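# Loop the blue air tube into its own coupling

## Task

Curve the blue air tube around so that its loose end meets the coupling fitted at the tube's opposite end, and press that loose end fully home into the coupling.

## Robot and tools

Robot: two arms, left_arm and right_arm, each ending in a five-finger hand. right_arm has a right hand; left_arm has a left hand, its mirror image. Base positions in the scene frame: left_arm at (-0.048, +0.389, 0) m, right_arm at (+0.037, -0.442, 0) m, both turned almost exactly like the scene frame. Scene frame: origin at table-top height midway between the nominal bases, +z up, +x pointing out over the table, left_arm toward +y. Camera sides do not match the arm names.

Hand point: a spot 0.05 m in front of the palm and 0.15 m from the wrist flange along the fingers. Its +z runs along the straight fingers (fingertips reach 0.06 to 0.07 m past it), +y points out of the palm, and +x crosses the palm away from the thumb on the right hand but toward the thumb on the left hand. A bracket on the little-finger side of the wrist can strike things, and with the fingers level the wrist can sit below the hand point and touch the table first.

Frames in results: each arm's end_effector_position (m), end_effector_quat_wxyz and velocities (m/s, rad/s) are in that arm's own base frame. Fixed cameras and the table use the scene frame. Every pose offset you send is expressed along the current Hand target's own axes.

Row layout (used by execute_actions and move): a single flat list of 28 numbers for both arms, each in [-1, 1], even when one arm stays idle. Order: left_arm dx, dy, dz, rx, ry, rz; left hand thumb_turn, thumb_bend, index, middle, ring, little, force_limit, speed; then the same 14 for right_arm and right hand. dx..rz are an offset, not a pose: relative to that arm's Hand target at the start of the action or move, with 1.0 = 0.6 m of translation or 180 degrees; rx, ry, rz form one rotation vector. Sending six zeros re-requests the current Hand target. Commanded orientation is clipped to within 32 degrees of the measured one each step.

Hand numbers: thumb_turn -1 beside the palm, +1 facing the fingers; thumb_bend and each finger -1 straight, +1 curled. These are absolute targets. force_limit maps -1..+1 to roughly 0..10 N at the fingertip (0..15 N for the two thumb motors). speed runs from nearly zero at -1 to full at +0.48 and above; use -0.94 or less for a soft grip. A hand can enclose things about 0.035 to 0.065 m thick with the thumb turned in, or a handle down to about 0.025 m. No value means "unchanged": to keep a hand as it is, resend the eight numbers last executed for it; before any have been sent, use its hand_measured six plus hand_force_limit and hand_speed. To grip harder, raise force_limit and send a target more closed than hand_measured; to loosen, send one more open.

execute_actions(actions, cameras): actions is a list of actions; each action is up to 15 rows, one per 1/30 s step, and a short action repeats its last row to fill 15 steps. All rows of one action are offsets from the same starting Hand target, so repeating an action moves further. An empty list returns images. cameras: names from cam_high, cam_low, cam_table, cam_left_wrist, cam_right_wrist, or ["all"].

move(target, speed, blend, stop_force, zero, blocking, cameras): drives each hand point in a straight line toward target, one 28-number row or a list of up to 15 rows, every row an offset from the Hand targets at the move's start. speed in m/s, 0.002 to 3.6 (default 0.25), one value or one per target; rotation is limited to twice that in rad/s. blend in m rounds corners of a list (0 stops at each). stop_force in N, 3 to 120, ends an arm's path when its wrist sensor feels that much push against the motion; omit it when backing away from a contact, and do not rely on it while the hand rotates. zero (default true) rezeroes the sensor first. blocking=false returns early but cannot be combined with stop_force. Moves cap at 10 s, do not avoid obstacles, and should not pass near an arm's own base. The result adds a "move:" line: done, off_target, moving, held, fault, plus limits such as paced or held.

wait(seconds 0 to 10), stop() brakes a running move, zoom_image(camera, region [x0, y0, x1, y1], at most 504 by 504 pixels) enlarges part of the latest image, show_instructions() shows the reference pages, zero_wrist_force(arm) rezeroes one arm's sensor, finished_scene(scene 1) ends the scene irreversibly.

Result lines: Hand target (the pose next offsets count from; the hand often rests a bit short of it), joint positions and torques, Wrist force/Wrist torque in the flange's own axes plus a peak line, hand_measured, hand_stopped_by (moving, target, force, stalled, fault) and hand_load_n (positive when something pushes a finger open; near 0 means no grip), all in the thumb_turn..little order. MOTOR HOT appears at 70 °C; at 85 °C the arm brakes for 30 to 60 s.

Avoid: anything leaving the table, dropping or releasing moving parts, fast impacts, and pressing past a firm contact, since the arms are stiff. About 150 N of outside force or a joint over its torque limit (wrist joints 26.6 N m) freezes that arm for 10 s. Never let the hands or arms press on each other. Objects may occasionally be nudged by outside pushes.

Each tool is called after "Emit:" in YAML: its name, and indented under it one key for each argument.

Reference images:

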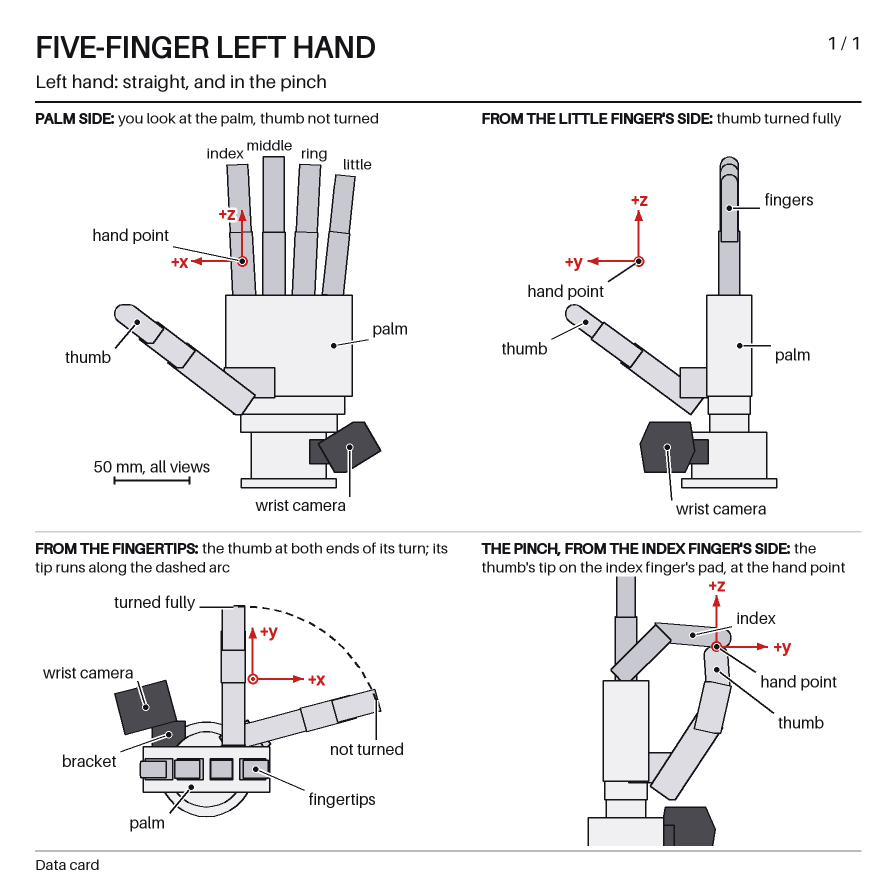

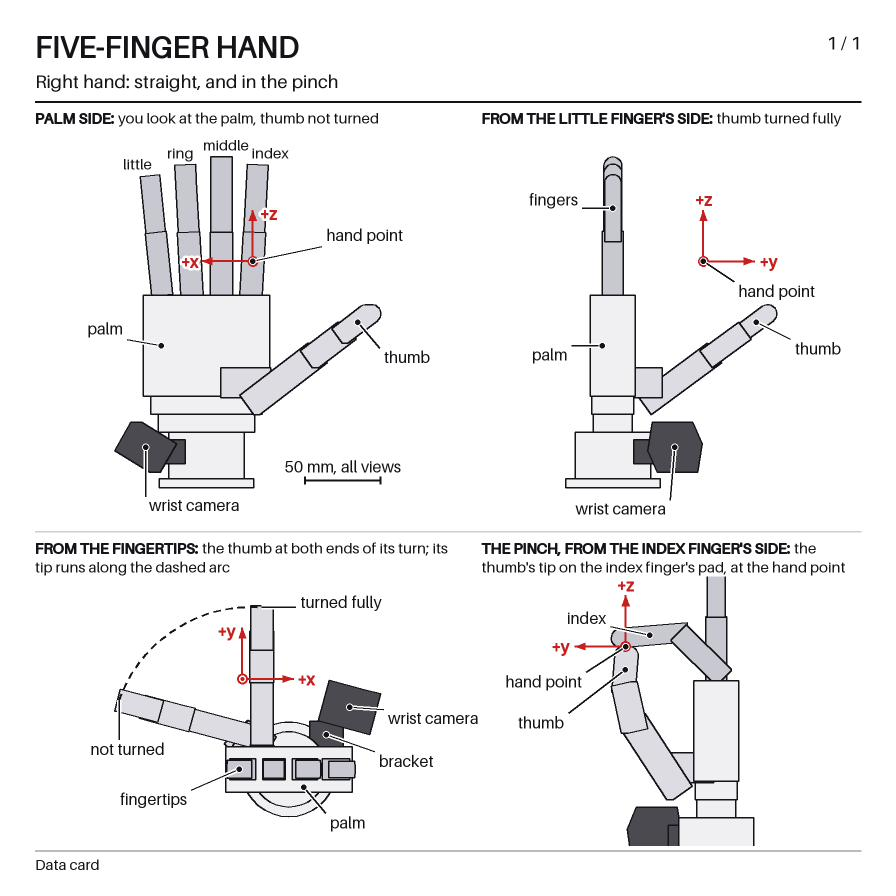

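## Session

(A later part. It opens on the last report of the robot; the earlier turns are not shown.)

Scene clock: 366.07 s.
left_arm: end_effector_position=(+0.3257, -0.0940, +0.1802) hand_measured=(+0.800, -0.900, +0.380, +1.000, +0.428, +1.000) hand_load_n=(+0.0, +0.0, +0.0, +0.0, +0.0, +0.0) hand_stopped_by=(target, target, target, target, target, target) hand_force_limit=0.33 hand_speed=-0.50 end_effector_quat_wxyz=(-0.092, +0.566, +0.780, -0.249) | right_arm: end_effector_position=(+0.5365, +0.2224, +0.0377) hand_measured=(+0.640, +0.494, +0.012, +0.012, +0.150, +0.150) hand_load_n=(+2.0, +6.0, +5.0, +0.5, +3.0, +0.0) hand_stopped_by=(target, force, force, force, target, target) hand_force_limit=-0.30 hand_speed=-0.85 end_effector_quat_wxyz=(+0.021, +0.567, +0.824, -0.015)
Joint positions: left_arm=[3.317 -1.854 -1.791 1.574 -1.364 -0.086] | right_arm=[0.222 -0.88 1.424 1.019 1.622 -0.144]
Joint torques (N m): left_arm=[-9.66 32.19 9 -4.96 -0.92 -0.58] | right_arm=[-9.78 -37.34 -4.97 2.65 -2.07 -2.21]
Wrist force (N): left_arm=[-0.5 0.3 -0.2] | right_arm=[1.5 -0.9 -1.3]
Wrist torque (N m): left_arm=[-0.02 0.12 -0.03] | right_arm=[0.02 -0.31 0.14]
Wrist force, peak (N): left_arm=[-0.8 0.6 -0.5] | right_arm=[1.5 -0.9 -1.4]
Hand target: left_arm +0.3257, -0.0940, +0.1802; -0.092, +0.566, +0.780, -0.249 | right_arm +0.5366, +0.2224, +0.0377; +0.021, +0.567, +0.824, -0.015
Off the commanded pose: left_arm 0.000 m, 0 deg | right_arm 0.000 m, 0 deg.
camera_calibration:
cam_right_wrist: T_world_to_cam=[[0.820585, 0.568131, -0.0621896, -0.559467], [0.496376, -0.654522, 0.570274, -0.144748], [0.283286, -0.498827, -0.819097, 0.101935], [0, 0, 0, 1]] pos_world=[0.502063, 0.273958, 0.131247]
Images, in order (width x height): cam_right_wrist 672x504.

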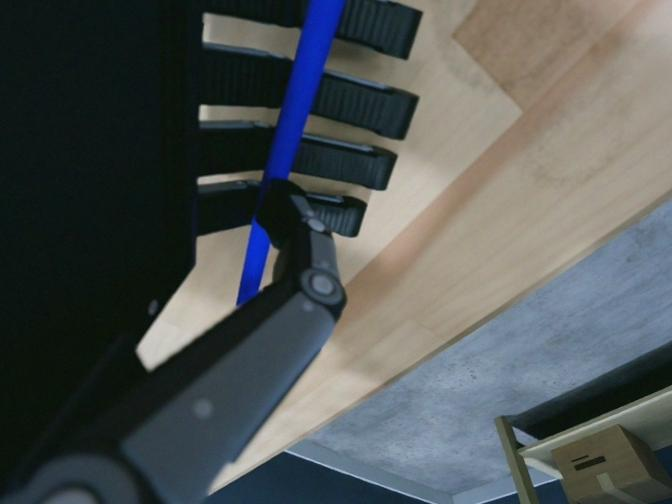

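Emit:
execute_actions:
  actions:
    - [[0,0,0,0,0,0,0.8,-0.9,0.38,1,0.38,1,0.33,-0.5,0,0,0,0,0,0,0.64,0.9,0.7,0.7,0.05,0.05,-0.3,-0.8]]
    - [[0,0,0,0,0,0,0.8,-0.9,0.38,1,0.38,1,0.33,-0.5,0,0,0,0,0,0,0.64,0.95,0.7,0.7,0.05,0.05,0.1,-0.85]]
    - [[0,0,0,0,0,0,0.8,-0.9,0.38,1,0.38,1,0.33,-0.5,0,0,0,0,0,0,0.64,0.95,0.75,0.75,0.05,0.05,-0.25,-0.85]]

Emit:
wait:
  seconds: 1
  cameras: ["cam_right_wrist","cam_table"]

Emit:
zoom_image:
  camera: "cam_right_wrist"
  region: [180, 0, 440, 340]

Scene clock: 367.93 s.
left_arm: end_effector_position=(+0.3257, -0.0940, +0.1802) hand_measured=(+0.800, -0.900, +0.380, +1.000, +0.428, +1.000) hand_load_n=(+0.0, +0.0, +0.5, +0.0, +0.0, +0.0) hand_stopped_by=(target, target, target, target, target, target) hand_force_limit=0.33 hand_speed=-0.50 end_effector_quat_wxyz=(-0.092, +0.566, +0.780, -0.249) | right_arm: end_effector_position=(+0.5365, +0.2224, +0.0377) hand_measured=(+0.640, +0.510, +0.012, +0.024, +0.050, +0.050) hand_load_n=(+1.5, +8.0, +4.5, +5.0, +0.5, +0.0) hand_stopped_by=(target, force, force, force, target, target) hand_force_limit=-0.25 hand_speed=-0.85 end_effector_quat_wxyz=(+0.021, +0.567, +0.824, -0.015)
Joint positions: left_arm=[3.317 -1.854 -1.791 1.574 -1.364 -0.086] | right_arm=[0.222 -0.88 1.424 1.019 1.622 -0.144]
Joint torques (N m): left_arm=[-9.32 31.68 8.77 -5.12 -0.95 -0.62] | right_arm=[-10.53 -37.68 -5.69 2.24 -2.1 -2.2]
Wrist force (N): left_arm=[-0.6 0.2 -0.5] | right_arm=[1.3 -0.9 -1.4]
Wrist torque (N m): left_arm=[-0.01 0.14 -0.04] | right_arm=[0.01 -0.31 0.15]
Wrist force, peak (N): left_arm=[-0.9 0.1 -0.5] | right_arm=[0.9 -0.9 -1.7]
Hand target: left_arm +0.3257, -0.0940, +0.1802; -0.092, +0.566, +0.780, -0.249 | right_arm +0.5366, +0.2224, +0.0377; +0.021, +0.567, +0.824, -0.015
Off the commanded pose: left_arm 0.000 m, 0 deg | right_arm 0.000 m, 0 deg.

Scene clock: 368.93 s.
left_arm: end_effector_position=(+0.3257, -0.0940, +0.1802) hand_measured=(+0.800, -0.900, +0.380, +1.000, +0.428, +1.000) hand_load_n=(+0.0, +0.0, +0.0, +0.0, +0.0, +0.0) hand_stopped_by=(target, target, target, target, target, target) hand_force_limit=0.33 hand_speed=-0.50 end_effector_quat_wxyz=(-0.092, +0.566, +0.780, -0.249) | right_arm: end_effector_position=(+0.5365, +0.2224, +0.0377) hand_measured=(+0.640, +0.510, +0.012, +0.024, +0.050, +0.050) hand_load_n=(+1.5, +8.0, +3.5, +4.5, +0.5, +0.0) hand_stopped_by=(target, force, force, force, target, target) hand_force_limit=-0.25 hand_speed=-0.85 end_effector_quat_wxyz=(+0.021, +0.567, +0.824, -0.015)
Joint positions: left_arm=[3.317 -1.854 -1.791 1.574 -1.364 -0.086] | right_arm=[0.222 -0.88 1.424 1.019 1.622 -0.144]
Joint torques (N m): left_arm=[-9.59 31.97 8.91 -4.96 -1.07 -0.57] | right_arm=[-9 -37.82 -6.1 1.89 -1.79 -2.08]
Wrist force (N): left_arm=[-0.6 0.3 -0.2] | right_arm=[0.9 -0.8 -1.2]
Wrist torque (N m): left_arm=[-0.02 0.13 -0.03] | right_arm=[0.02 -0.26 0.12]
Wrist force, peak (N): left_arm=[-0.8 0.5 -0.5] | right_arm=[1.0 -1.3 -1.2]
Hand target: left_arm +0.3257, -0.0940, +0.1802; -0.092, +0.566, +0.780, -0.249 | right_arm +0.5366, +0.2224, +0.0377; +0.021, +0.567, +0.824, -0.015
Off the commanded pose: left_arm 0.000 m, 0 deg | right_arm 0.000 m, 0 deg.
wait: 1.00 s; at rest by 0.17 s
camera_calibration:
cam_right_wrist: T_world_to_cam=[[0.820585, 0.568131, -0.0621896, -0.559467], [0.496376, -0.654522, 0.570274, -0.144748], [0.283286, -0.498827, -0.819097, 0.101935], [0, 0, 0, 1]] pos_world=[0.502063, 0.273958, 0.131247]
Images, in order (width x height): cam_table 672x504, cam_right_wrist 672x504.

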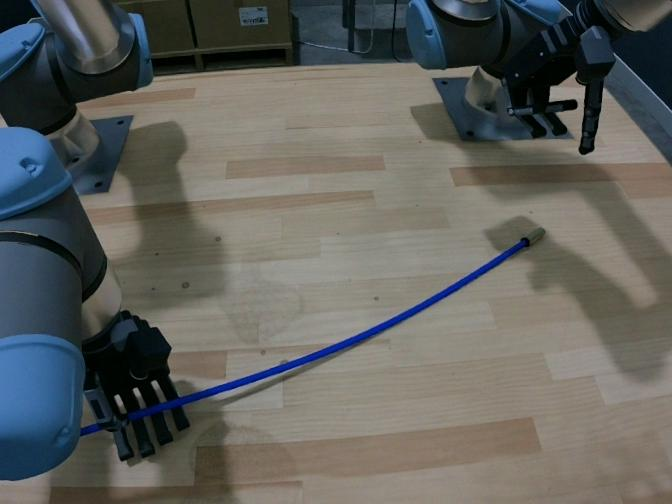

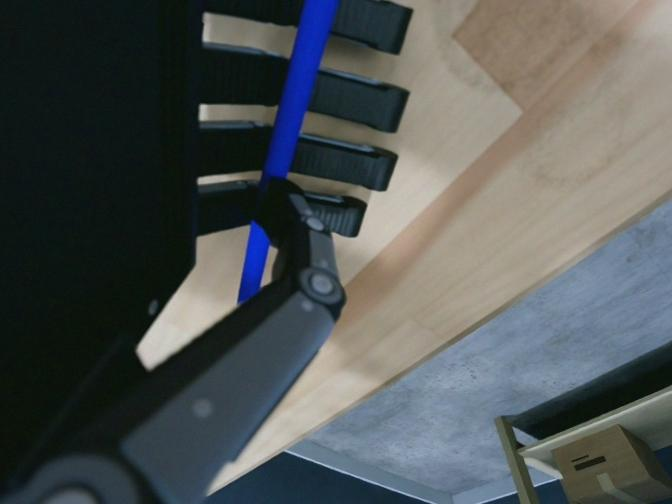

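Scaled by 1.482.

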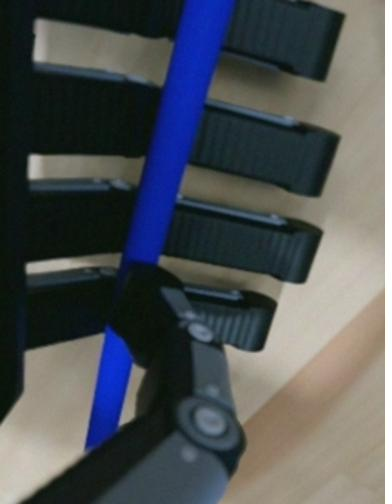

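Emit:
move:
  target: [0,0,0,0,0,0,0.8,-0.9,0.38,1,0.38,1,0.33,-0.5,0,0,-0.2,0,0.1111,0,0.64,0.95,0.75,0.75,0.05,0.05,-0.25,-0.85]
  speed: 0.15
  cameras: ["cam_right_wrist","cam_table","cam_low"]

Scene clock: 370.70 s.
left_arm: end_effector_position=(+0.3257, -0.0940, +0.1802) hand_measured=(+0.800, -0.900, +0.380, +1.000, +0.428, +1.000) hand_load_n=(+0.0, +0.0, +0.0, +0.0, +0.0, +0.0) hand_stopped_by=(target, target, target, target, target, target) hand_force_limit=0.33 hand_speed=-0.50 end_effector_quat_wxyz=(-0.092, +0.566, +0.780, -0.249) | right_arm: end_effector_position=(+0.5345, +0.2281, +0.1576) hand_measured=(+0.640, +0.510, +0.012, +0.024, +0.050, +0.050) hand_load_n=(+1.5, +8.0, +4.0, +4.5, +0.0, +0.5) hand_stopped_by=(target, force, force, force, target, target) hand_force_limit=-0.25 hand_speed=-0.85 end_effector_quat_wxyz=(-0.122, +0.560, +0.815, +0.084)
Joint positions: left_arm=[3.317 -1.854 -1.791 1.574 -1.364 -0.086] | right_arm=[0.065 -0.998 1.316 1.343 1.288 -0.314]
Joint torques (N m): left_arm=[-9.09 31.49 8.69 -5.08 -0.85 -0.5] | right_arm=[8.02 -35.11 -6.12 3.62 -0.42 1.99]
Wrist force (N): left_arm=[-0.6 0.2 -0.4] | right_arm=[1.5 -0.8 -1.7]
Wrist torque (N m): left_arm=[-0.02 0.13 -0.03] | right_arm=[0.04 -0.47 0.21]
Wrist force, peak (N): left_arm=[-0.7 0.5 -0.6] | right_arm=[1.4 -0.7 -2.6]
Hand target: left_arm +0.3257, -0.0940, +0.1802; -0.092, +0.566, +0.780, -0.249 | right_arm +0.5344, +0.2282, +0.1576; -0.122, +0.560, +0.815, +0.084
Off the commanded pose: left_arm 0.000 m, 0 deg | right_arm 0.000 m, 0 deg.
move: done
camera_calibration:
cam_right_wrist: T_world_to_cam=[[0.818173, 0.574522, 0.0227678, -0.567136], [0.548915, -0.792267, 0.266467, -0.157036], [0.171129, -0.205518, -0.963575, 0.219323], [0, 0, 0, 1]] pos_world=[0.512682, 0.246492, 0.266091]
Images, in order (width x height): cam_low 672x504, cam_table 672x504, cam_right_wrist 672x504.

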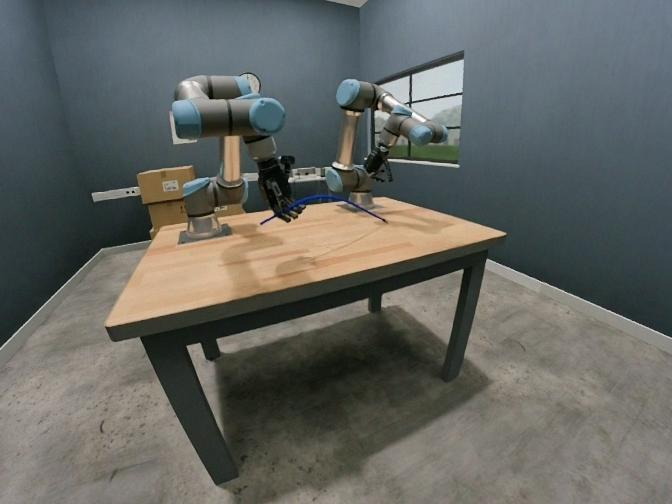

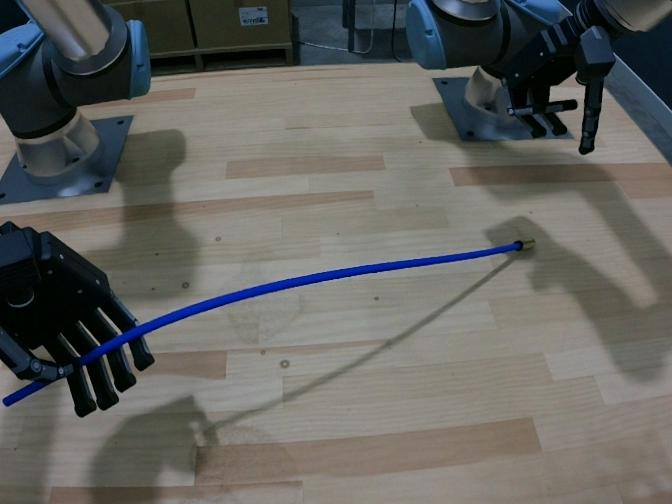

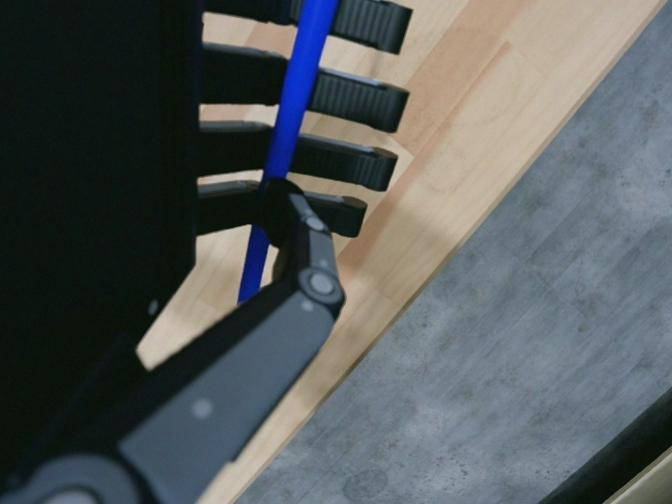

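Emit:
move:
  target: [0,0,-0.12,0,0,0,0.8,-0.9,-1,-1,-1,-1,0.33,-0.3,0.0207,0,-0.0797,0,0.0278,0,0.64,0.95,0.75,0.75,0.05,0.05,-0.25,-0.85]
  speed: 0.12
  cameras: ["cam_left_wrist","cam_table","cam_low","cam_high"]

Scene clock: 372.70 s.
left_arm: end_effector_position=(+0.3564, -0.0735, +0.2421) hand_measured=(+0.800, -0.900, -1.000, -1.000, -1.000, -1.000) hand_load_n=(+0.0, +0.0, +0.0, +0.0, +0.0, +0.0) hand_stopped_by=(target, target, target, target, target, target) hand_force_limit=0.33 hand_speed=-0.30 end_effector_quat_wxyz=(-0.092, +0.566, +0.780, -0.249) | right_arm: end_effector_position=(+0.5352, +0.2262, +0.2069) hand_measured=(+0.640, +0.510, +0.012, +0.024, +0.050, +0.050) hand_load_n=(+2.0, +8.0, +4.0, +4.5, +0.0, +1.0) hand_stopped_by=(target, force, force, force, target, target) hand_force_limit=-0.25 hand_speed=-0.85 end_effector_quat_wxyz=(-0.158, +0.556, +0.809, +0.108)
Joint positions: left_arm=[3.354 -1.858 -1.615 1.396 -1.382 -0.054] | right_arm=[0.021 -1.022 1.248 1.481 1.21 -0.37]
Joint torques (N m): left_arm=[-10.29 36.75 26.93 -5.83 1.67 -2.2] | right_arm=[10.81 -34.23 -5.1 4.13 1.97 2.55]
Wrist force (N): left_arm=[-0.6 0.2 -0.6] | right_arm=[1.7 -0.7 -1.4]
Wrist torque (N m): left_arm=[-0.05 0.14 -0.09] | right_arm=[0.04 -0.56 0.28]
Wrist force, peak (N): left_arm=[-0.7 0.1 -1.8] | right_arm=[1.9 -0.6 -2.2]
Hand target: left_arm +0.3564, -0.0735, +0.2421; -0.092, +0.566, +0.780, -0.249 | right_arm +0.5351, +0.2262, +0.2069; -0.158, +0.556, +0.809, +0.108
Off the commanded pose: left_arm 0.000 m, 0 deg | right_arm 0.000 m, 0 deg.
move: done
camera_calibration:
cam_left_wrist: T_world_to_cam=[[-0.909586, 0.051259, 0.412343, 0.233403], [0.138337, 0.973107, 0.18419, -0.0209749], [-0.391812, 0.224579, -0.892215, 0.485589], [0, 0, 0, 1]] pos_world=[0.405461, -0.100606, 0.340871]
Images, in order (width x height): cam_high 672x504, cam_low 672x504, cam_table 672x504, cam_left_wrist 672x504.

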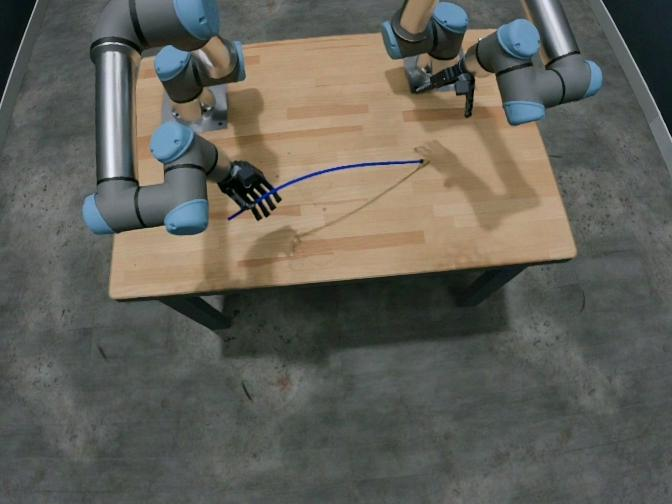

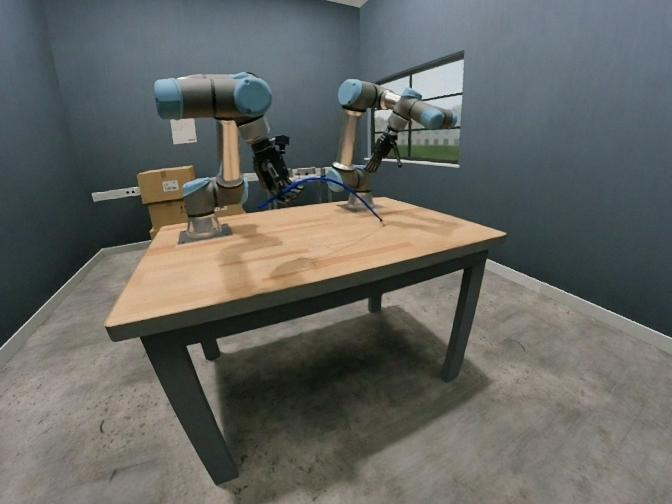

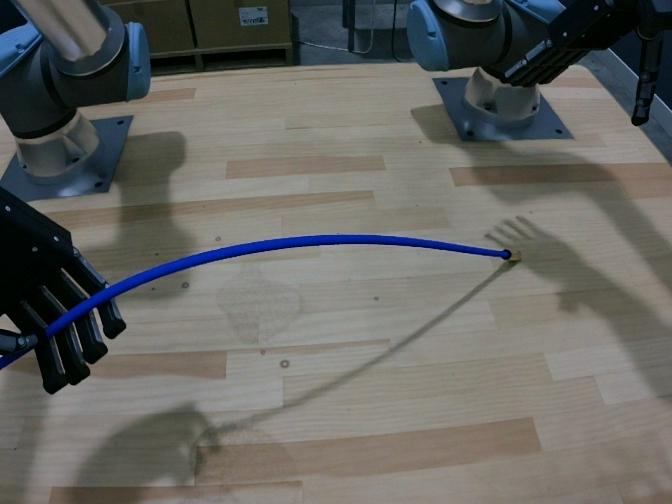

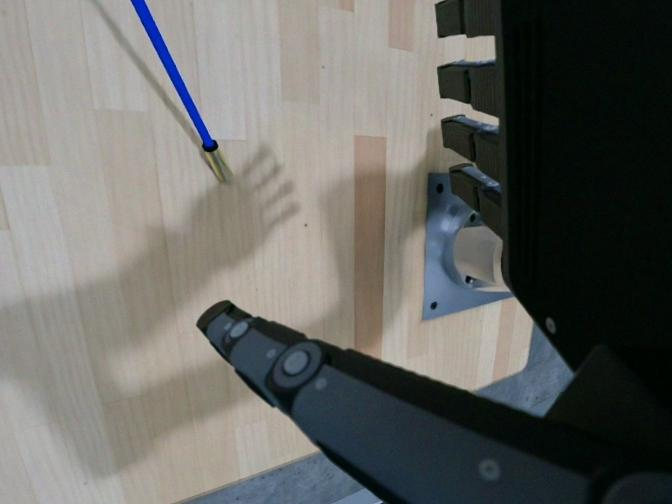

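Emit:
move:
  target: [0,-0.2083,-0.3608,-0.16667,0,0,0.8,-0.9,-1,-1,-1,-1,0.33,-0.3,0,0,0,0,0,0,0.64,0.95,0.75,0.75,0.05,0.05,-0.25,-0.85]
  speed: 0.2

Emit:
move:
  target: [0,0,0,0,0,0,0.8,-0.9,-1,-1,-1,-1,0.33,-0.3,0,0,0,0,0.1,0,0.64,0.95,0.75,0.75,0.05,0.05,-0.25,-0.85]
  speed: 0.12
  cameras: ["all"]

Scene clock: 375.00 s.
left_arm: end_effector_position=(+0.3439, -0.0413, +0.4896) hand_measured=(+0.800, -0.900, -1.000, -1.000, -1.000, -1.000) hand_load_n=(+0.0, +0.0, +0.0, +0.0, +0.0, +0.0) hand_stopped_by=(target, target, target, target, target, target) hand_force_limit=0.33 hand_speed=-0.30 end_effector_quat_wxyz=(+0.057, +0.571, +0.818, -0.039) | right_arm: end_effector_position=(+0.5351, +0.2262, +0.2069) hand_measured=(+0.640, +0.510, +0.012, +0.024, +0.050, +0.050) hand_load_n=(+1.5, +8.0, +4.5, +4.5, +0.0, +1.0) hand_stopped_by=(target, force, force, force, target, target) hand_force_limit=-0.25 hand_speed=-0.85 end_effector_quat_wxyz=(-0.158, +0.556, +0.809, +0.108)
Joint positions: left_arm=[3.414 -1.568 -1.166 1.177 -1.433 -0.081] | right_arm=[0.021 -1.022 1.248 1.481 1.21 -0.37]
Joint torques (N m): left_arm=[-10.99 21.56 25.77 -0.49 1.49 1.99] | right_arm=[11.55 -34.22 -5.37 4.25 2.42 2.42]
Wrist force (N): left_arm=[-0.2 0.7 -0.6] | right_arm=[1.5 -0.9 -1.1]
Wrist torque (N m): left_arm=[-0.02 0.05 -0.03] | right_arm=[0.00 -0.54 0.27]
Wrist force, peak (N): left_arm=[-0.3 0.1 -2.2] | right_arm=[1.9 -1.1 -1.6]
Hand target: left_arm +0.3439, -0.0414, +0.4897; +0.057, +0.571, +0.818, -0.039 | right_arm +0.5351, +0.2262, +0.2069; -0.158, +0.556, +0.809, +0.108
Off the commanded pose: left_arm 0.000 m, 0 deg | right_arm 0.000 m, 0 deg.
move: done

Scene clock: 376.73 s.
left_arm: end_effector_position=(+0.3439, -0.0414, +0.4897) hand_measured=(+0.800, -0.900, -1.000, -1.000, -1.000, -1.000) hand_load_n=(+0.5, +0.0, +0.0, +0.0, +0.0, +0.0) hand_stopped_by=(target, target, target, target, target, target) hand_force_limit=0.33 hand_speed=-0.30 end_effector_quat_wxyz=(+0.057, +0.571, +0.818, -0.039) | right_arm: end_effector_position=(+0.5351, +0.2261, +0.2069) hand_measured=(+0.640, +0.510, +0.012, +0.024, +0.050, +0.050) hand_load_n=(+1.5, +8.0, +4.0, +4.5, +0.0, +1.5) hand_stopped_by=(target, force, force, force, target, target) hand_force_limit=-0.25 hand_speed=-0.85 end_effector_quat_wxyz=(-0.282, +0.533, +0.774, +0.194)
Joint positions: left_arm=[3.414 -1.568 -1.166 1.177 -1.433 -0.081] | right_arm=[-0.109 -0.971 1.31 1.598 0.962 -0.591]
Joint torques (N m): left_arm=[-9.94 23.81 27.13 -2.03 1.73 2.02] | right_arm=[10.65 -49.39 -25.84 1.34 1 1.58]
Wrist force (N): left_arm=[-0.4 0.5 -0.5] | right_arm=[1.6 -0.8 -1.7]
Wrist torque (N m): left_arm=[-0.05 0.08 -0.04] | right_arm=[0.02 -0.68 0.32]
Wrist force, peak (N): left_arm=[-0.5 0.8 -0.7] | right_arm=[2.2 -1.1 -1.5]
Hand target: left_arm +0.3439, -0.0414, +0.4897; +0.057, +0.571, +0.818, -0.039 | right_arm +0.5351, +0.2262, +0.2069; -0.282, +0.533, +0.774, +0.194
Off the commanded pose: left_arm 0.000 m, 0 deg | right_arm 0.000 m, 0 deg.
move: done
camera_calibration:
cam_left_wrist: T_world_to_cam=[[-0.996725, -0.0512593, -0.0625492, 0.376616], [-0.0710556, 0.924413, 0.374715, -0.11948], [0.0386137, 0.377932, -0.925028, 0.568849], [0, 0, 0, 1]] pos_world=[0.344927, -0.0852327, 0.594529]
cam_right_wrist: T_world_to_cam=[[0.828416, 0.548004, 0.11584, -0.586347], [0.559377, -0.820041, -0.120952, -0.091298], [0.0287118, 0.164997, -0.985876, 0.263336], [0, 0, 0, 1]] pos_world=[0.529248, 0.203003, 0.316497]

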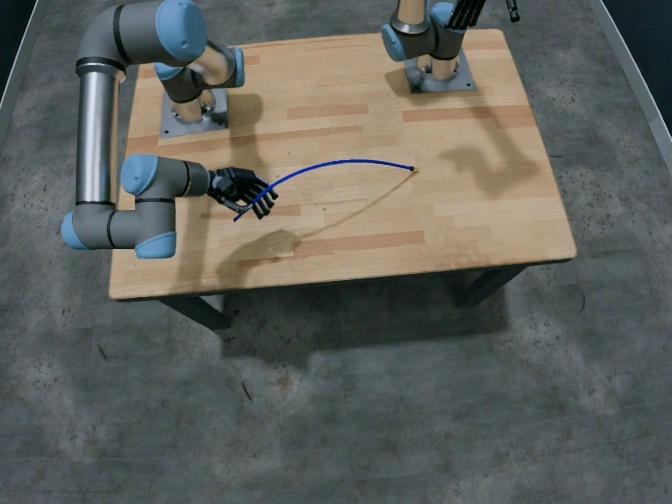

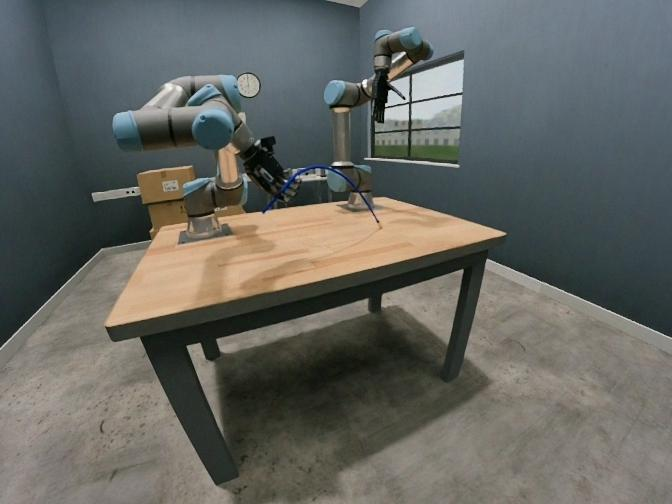

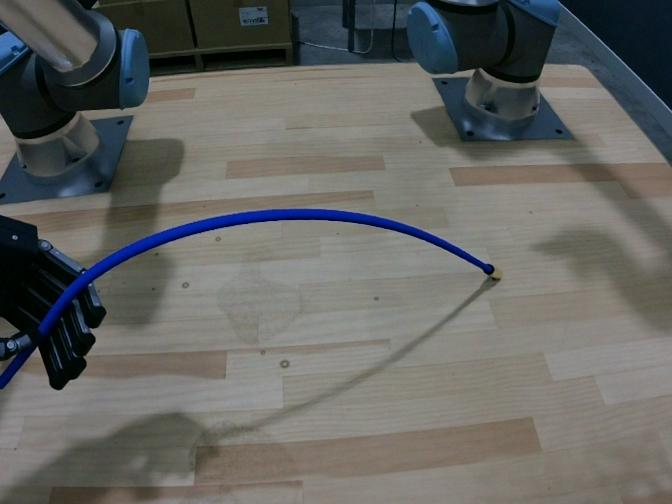

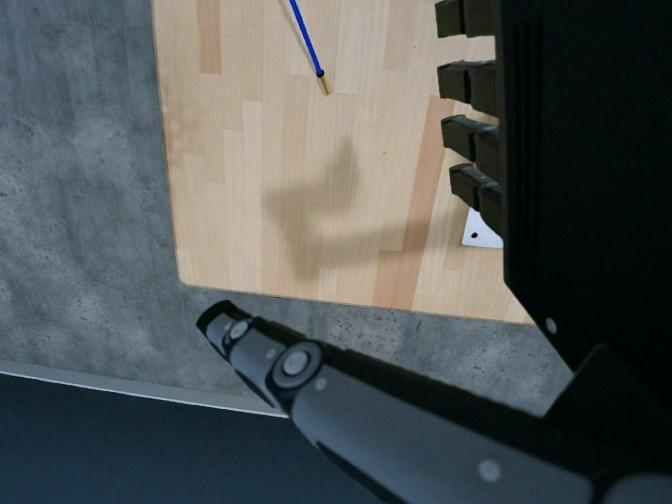

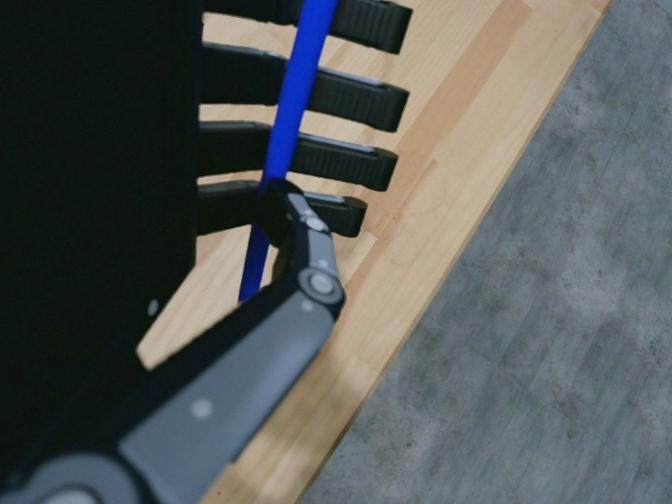

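Emit:
move:
  target: [0,0,0,0,0,0,0.8,-0.9,-1,-1,-1,-1,0.33,-0.3,0.2112,-0.1127,-0.2427,0,-0.0556,0,0.64,0.95,0.75,0.75,0.05,0.05,-0.25,-0.85]
  speed: 0.12
  cameras: ["all"]

Scene clock: 379.97 s.
left_arm: end_effector_position=(+0.3439, -0.0414, +0.4897) hand_measured=(+0.800, -0.900, -1.000, -1.000, -1.000, -1.000) hand_load_n=(+0.0, +0.0, +0.0, +0.0, +0.0, +0.0) hand_stopped_by=(target, target, target, target, target, target) hand_force_limit=0.33 hand_speed=-0.30 end_effector_quat_wxyz=(+0.057, +0.571, +0.818, -0.039) | right_arm: end_effector_position=(+0.4709, +0.2052, +0.3999) hand_measured=(+0.640, +0.510, +0.012, +0.024, +0.050, +0.050) hand_load_n=(+1.5, +8.0, +4.0, +4.0, +0.0, +1.5) hand_stopped_by=(target, force, force, force, target, target) hand_force_limit=-0.25 hand_speed=-0.85 end_effector_quat_wxyz=(-0.214, +0.547, +0.796, +0.147)
Joint positions: left_arm=[3.414 -1.568 -1.166 1.177 -1.433 -0.081] | right_arm=[-0.093 -1.219 1.102 1.939 1.106 -0.519]
Joint torques (N m): left_arm=[-10.29 23.37 25.92 -3.89 1.7 1.62] | right_arm=[-2.24 -32.96 -12.72 2.75 -3.65 -2.42]
Wrist force (N): left_arm=[-0.2 0.6 -0.8] | right_arm=[1.5 -0.9 -1.1]
Wrist torque (N m): left_arm=[-0.02 0.06 -0.03] | right_arm=[0.00 -0.67 0.28]
Wrist force, peak (N): left_arm=[-0.4 0.6 -1.0] | right_arm=[2.5 -1.4 -2.2]
Hand target: left_arm +0.3439, -0.0414, +0.4897; +0.057, +0.571, +0.818, -0.039 | right_arm +0.4709, +0.2052, +0.4000; -0.214, +0.547, +0.796, +0.147
Off the commanded pose: left_arm 0.000 m, 0 deg | right_arm 0.000 m, 0 deg.
move: done
camera_calibration:
cam_left_wrist: T_world_to_cam=[[-0.996725, -0.0512593, -0.0625492, 0.376616], [-0.0710556, 0.924413, 0.374715, -0.11948], [0.0386137, 0.377932, -0.925028, 0.568849], [0, 0, 0, 1]] pos_world=[0.344927, -0.0852327, 0.594529]
cam_right_wrist: T_world_to_cam=[[0.822214, 0.563963, 0.0768695, -0.528799], [0.561847, -0.825795, 0.0489031, -0.117048], [0.091058, 0.00298002, -0.995841, 0.466884], [0, 0, 0, 1]] pos_world=[0.458035, 0.200175, 0.511314]

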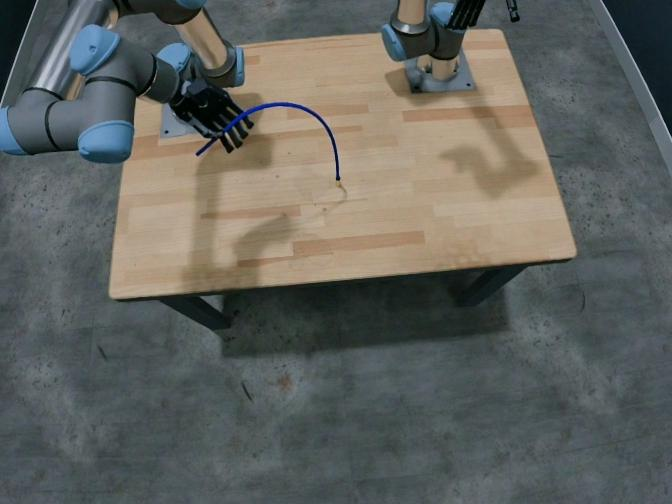

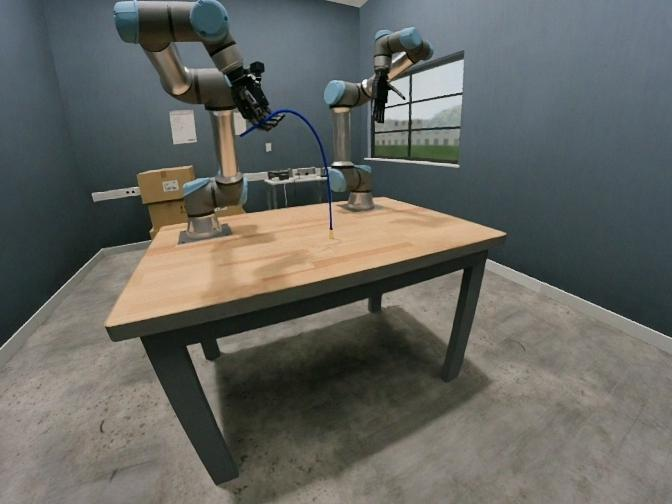

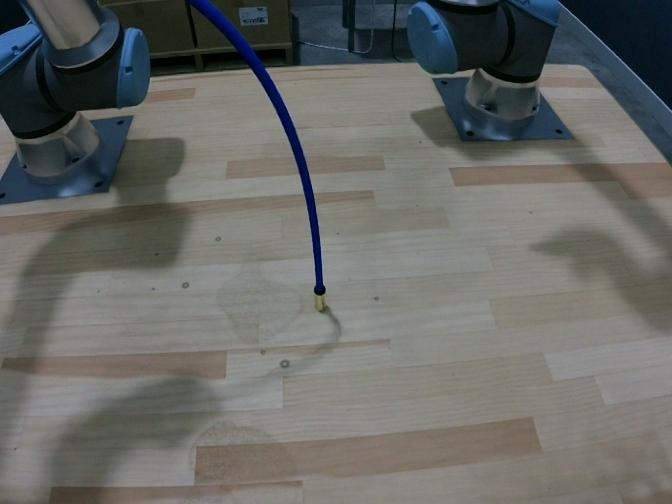

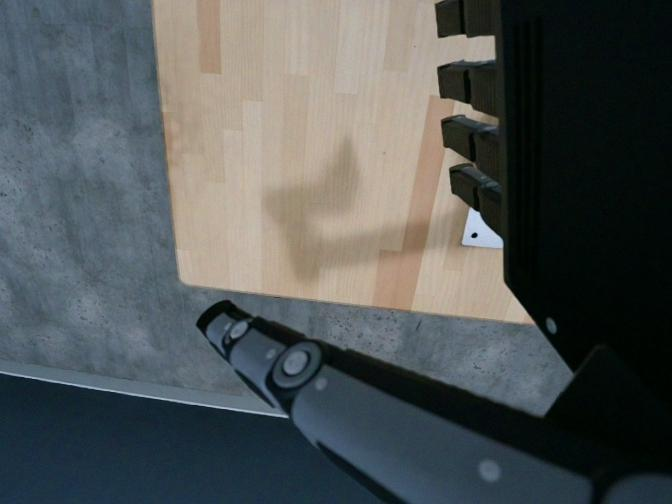

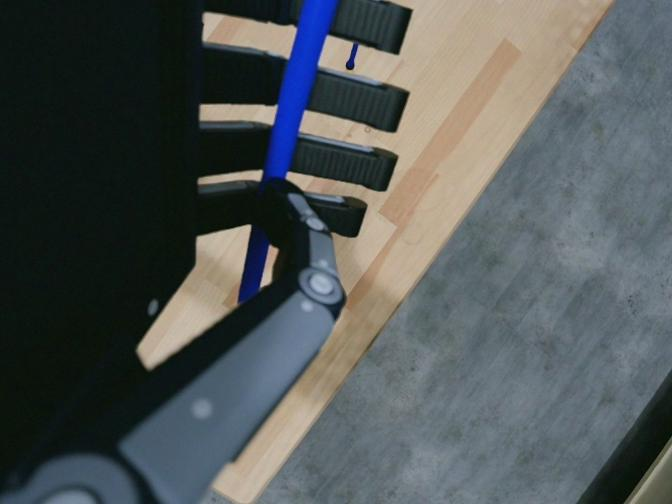

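Emit:
move:
  target: [0,0,0,0,0,0,0.8,-0.9,-1,-1,-1,-1,0.33,-0.3,0.0817,0.0897,-0.1453,0,0,0,0.64,0.95,0.75,0.75,0.05,0.05,-0.25,-0.85]
  speed: 0.1
  cameras: ["cam_high","cam_low","cam_table"]

Scene clock: 382.57 s.
left_arm: end_effector_position=(+0.3439, -0.0414, +0.4897) hand_measured=(+0.800, -0.900, -1.000, -1.000, -1.000, -1.000) hand_load_n=(+0.0, +0.0, +0.0, -0.5, +0.0, +0.0) hand_stopped_by=(target, target, target, target, target, target) hand_force_limit=0.33 hand_speed=-0.30 end_effector_quat_wxyz=(+0.057, +0.571, +0.818, -0.039) | right_arm: end_effector_position=(+0.5216, +0.2233, +0.4999) hand_measured=(+0.640, +0.510, +0.012, +0.024, +0.050, +0.050) hand_load_n=(+2.0, +8.0, +4.0, +3.5, +0.0, +1.5) hand_stopped_by=(target, force, force, force, target, target) hand_force_limit=-0.25 hand_speed=-0.85 end_effector_quat_wxyz=(-0.214, +0.547, +0.796, +0.147)
Joint positions: left_arm=[3.414 -1.568 -1.166 1.177 -1.433 -0.081] | right_arm=[-0.047 -0.904 0.331 2.373 1.095 -0.468]
Joint torques (N m): left_arm=[-10.29 23.32 26.18 -3.88 1.71 1.56] | right_arm=[-4.92 -40.45 -21.93 2.57 -3.54 0.1]
Wrist force (N): left_arm=[-0.6 0.6 -0.7] | right_arm=[1.6 -0.7 -1.4]
Wrist torque (N m): left_arm=[-0.02 0.10 -0.06] | right_arm=[0.05 -0.69 0.31]
Wrist force, peak (N): left_arm=[-0.6 0.5 -0.9] | right_arm=[1.6 -0.8 -2.1]
Hand target: left_arm +0.3439, -0.0414, +0.4897; +0.057, +0.571, +0.818, -0.039 | right_arm +0.5216, +0.2233, +0.5000; -0.214, +0.547, +0.796, +0.147
Off the commanded pose: left_arm 0.000 m, 0 deg | right_arm 0.000 m, 0 deg.
move: done
Images, in order (width x height): cam_high 672x504, cam_low 672x504, cam_table 672x504.

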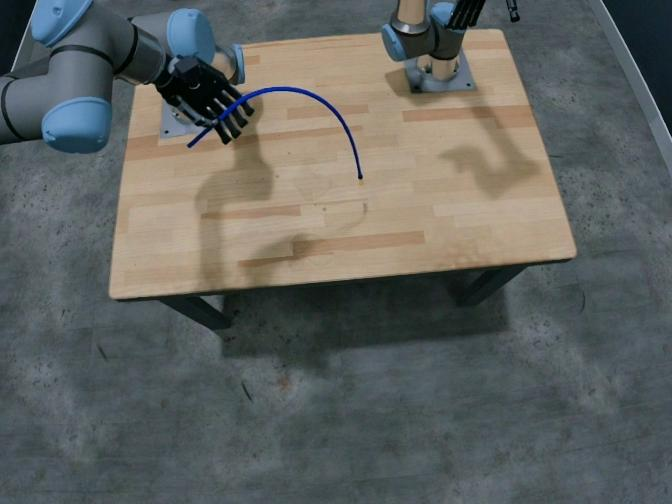

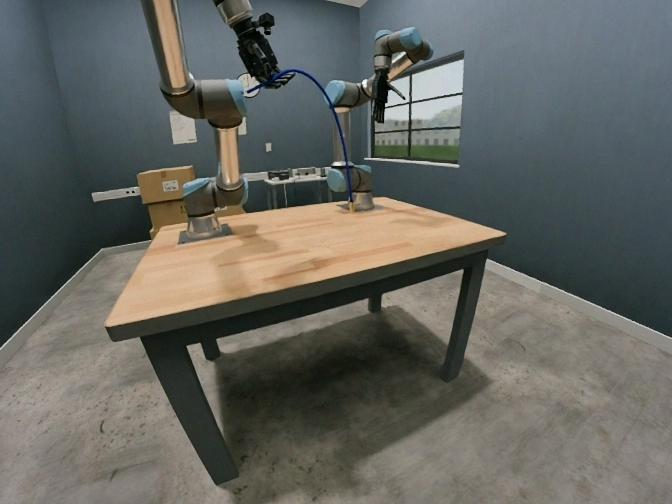

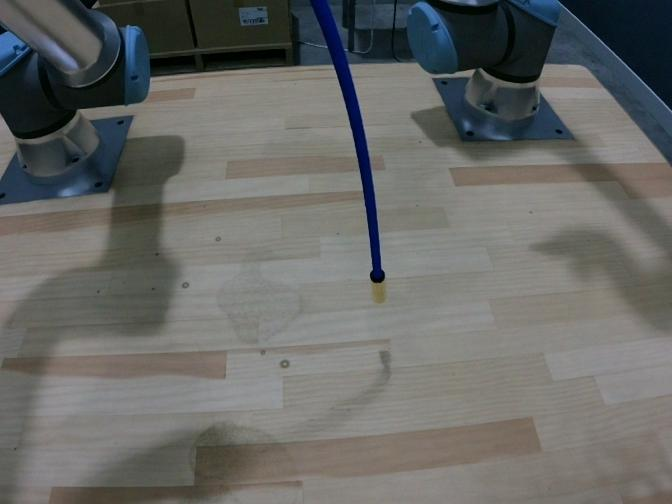

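Emit:
zoom_image:
  camera: "cam_low"
  region: [320, 170, 380, 230]

Emit:
zoom_image:
  camera: "cam_high"
  region: [330, 150, 390, 210]

Emit:
zoom_image:
  camera: "cam_table"
  region: [340, 220, 420, 320]

Scaled by 8.400.

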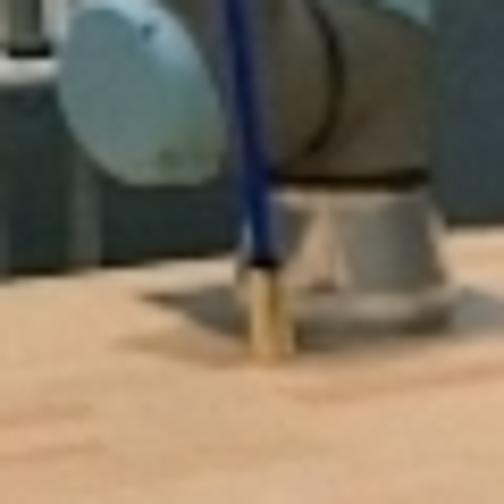

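Scaled by 8.400.

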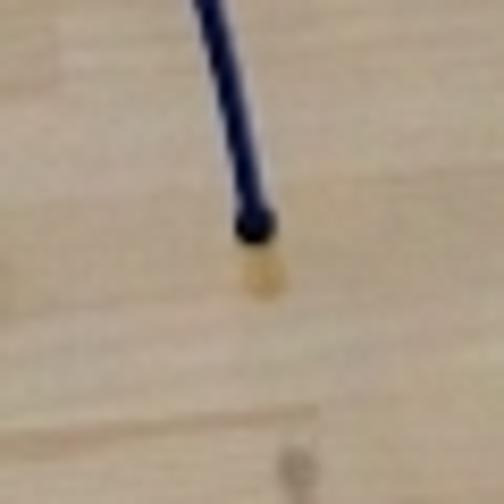

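Scaled by 5.040.

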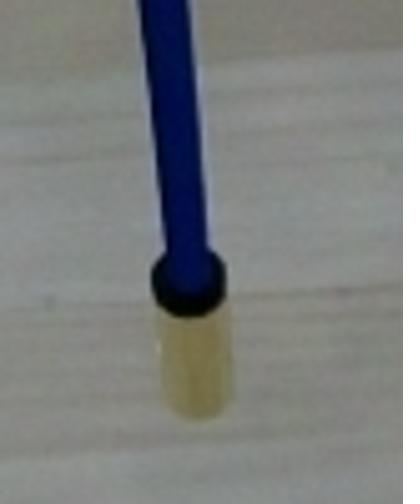

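Emit:
move:
  target: [-0.2385,0.1143,0.6282,0,-0.411,0,0.64,-0.8,-1,-1,-1,-1,0.33,-0.3,0,0,0,0,0,0,0.64,0.95,0.75,0.75,0.05,0.05,-0.25,-0.85]
  speed: 0.22
  cameras: ["all"]

Scene clock: 386.80 s.
left_arm: end_effector_position=(+0.4759, -0.1993, +0.1363) hand_measured=(+0.640, -0.800, -1.000, -1.000, -1.000, -1.000) hand_load_n=(+0.0, +0.0, +0.0, +0.5, +0.0, +0.0) hand_stopped_by=(target, target, target, target, target, target) hand_force_limit=0.33 hand_speed=-0.30 end_effector_quat_wxyz=(+0.538, +0.433, +0.619, -0.374) | right_arm: end_effector_position=(+0.5216, +0.2233, +0.5000) hand_measured=(+0.640, +0.510, +0.012, +0.024, +0.050, +0.050) hand_load_n=(+1.5, +8.0, +4.0, +4.0, +0.0, +2.0) hand_stopped_by=(target, force, force, force, target, target) hand_force_limit=-0.25 hand_speed=-0.85 end_effector_quat_wxyz=(-0.214, +0.547, +0.796, +0.147)
Joint positions: left_arm=[3.575 -2.171 -2.137 2.22 -0.163 0.525] | right_arm=[-0.047 -0.904 0.331 2.373 1.095 -0.468]
Joint torques (N m): left_arm=[10.59 22.96 -0.58 -0.49 2.74 1.31] | right_arm=[-8.81 -49.46 -2.32 0.93 -3.34 -1.89]
Wrist force (N): left_arm=[-0.4 0.0 -0.7] | right_arm=[1.4 -0.8 -1.2]
Wrist torque (N m): left_arm=[-0.07 0.03 -0.06] | right_arm=[0.03 -0.68 0.28]
Wrist force, peak (N): left_arm=[-0.2 0.2 -1.7] | right_arm=[1.6 -1.6 -1.3]
Hand target: left_arm +0.4760, -0.1992, +0.1363; +0.538, +0.433, +0.619, -0.374 | right_arm +0.5216, +0.2233, +0.5000; -0.214, +0.547, +0.796, +0.147
Off the commanded pose: left_arm 0.000 m, 0 deg | right_arm 0.000 m, 0 deg.
move: done
camera_calibration:
cam_left_wrist: T_world_to_cam=[[-0.90224, -0.306446, -0.303403, 0.415075], [0.0303366, 0.656722, -0.753522, 0.220456], [0.430165, -0.689062, -0.583225, -0.149016], [0, 0, 0, 1]] pos_world=[0.431911, -0.120262, 0.205144]
cam_right_wrist: T_world_to_cam=[[0.822222, 0.563957, 0.0768358, -0.588362], [0.561854, -0.825798, 0.0487591, -0.135391], [0.0909489, 0.00307966, -0.995851, 0.561837], [0, 0, 0, 1]] pos_world=[0.508735, 0.218275, 0.611315]

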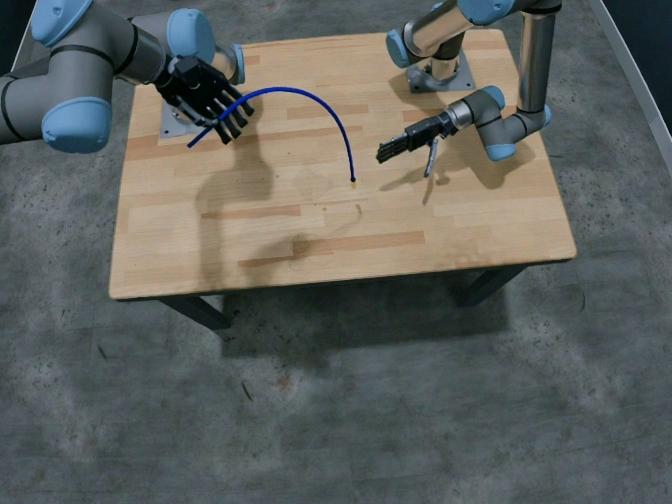

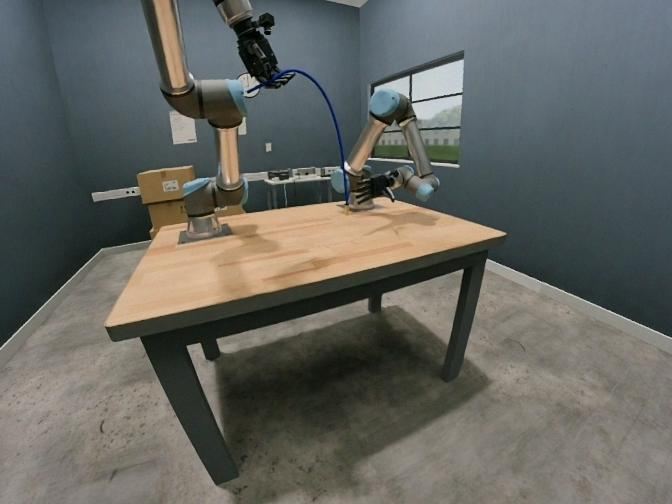

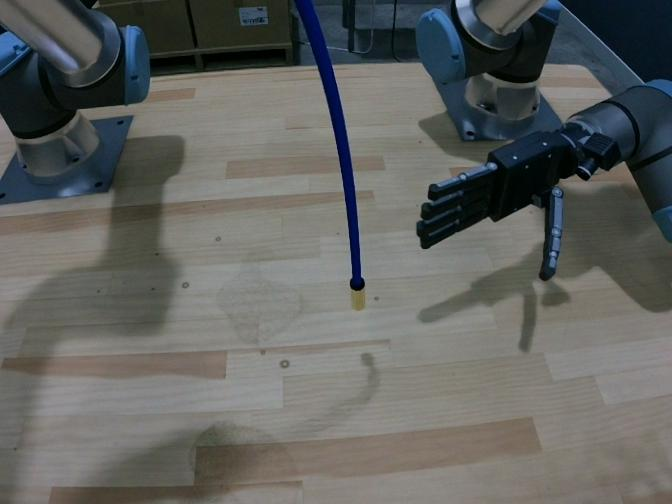

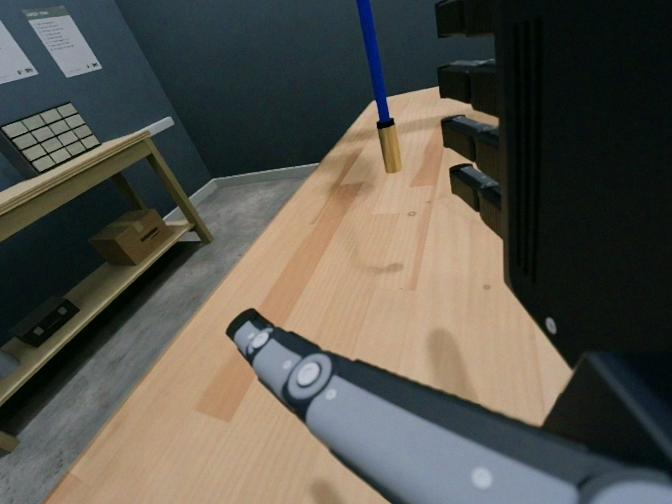

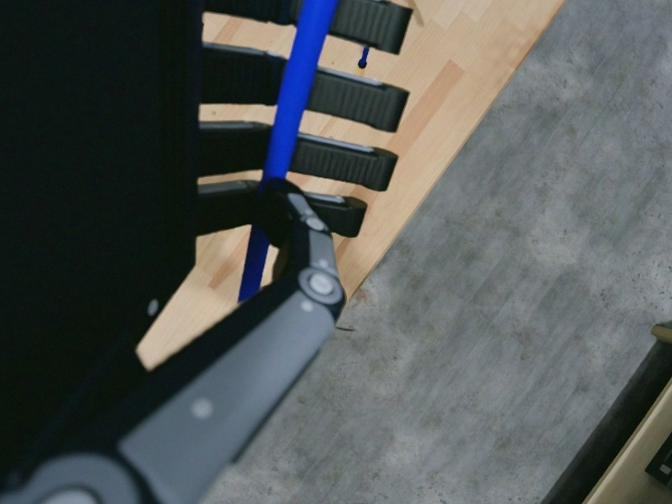

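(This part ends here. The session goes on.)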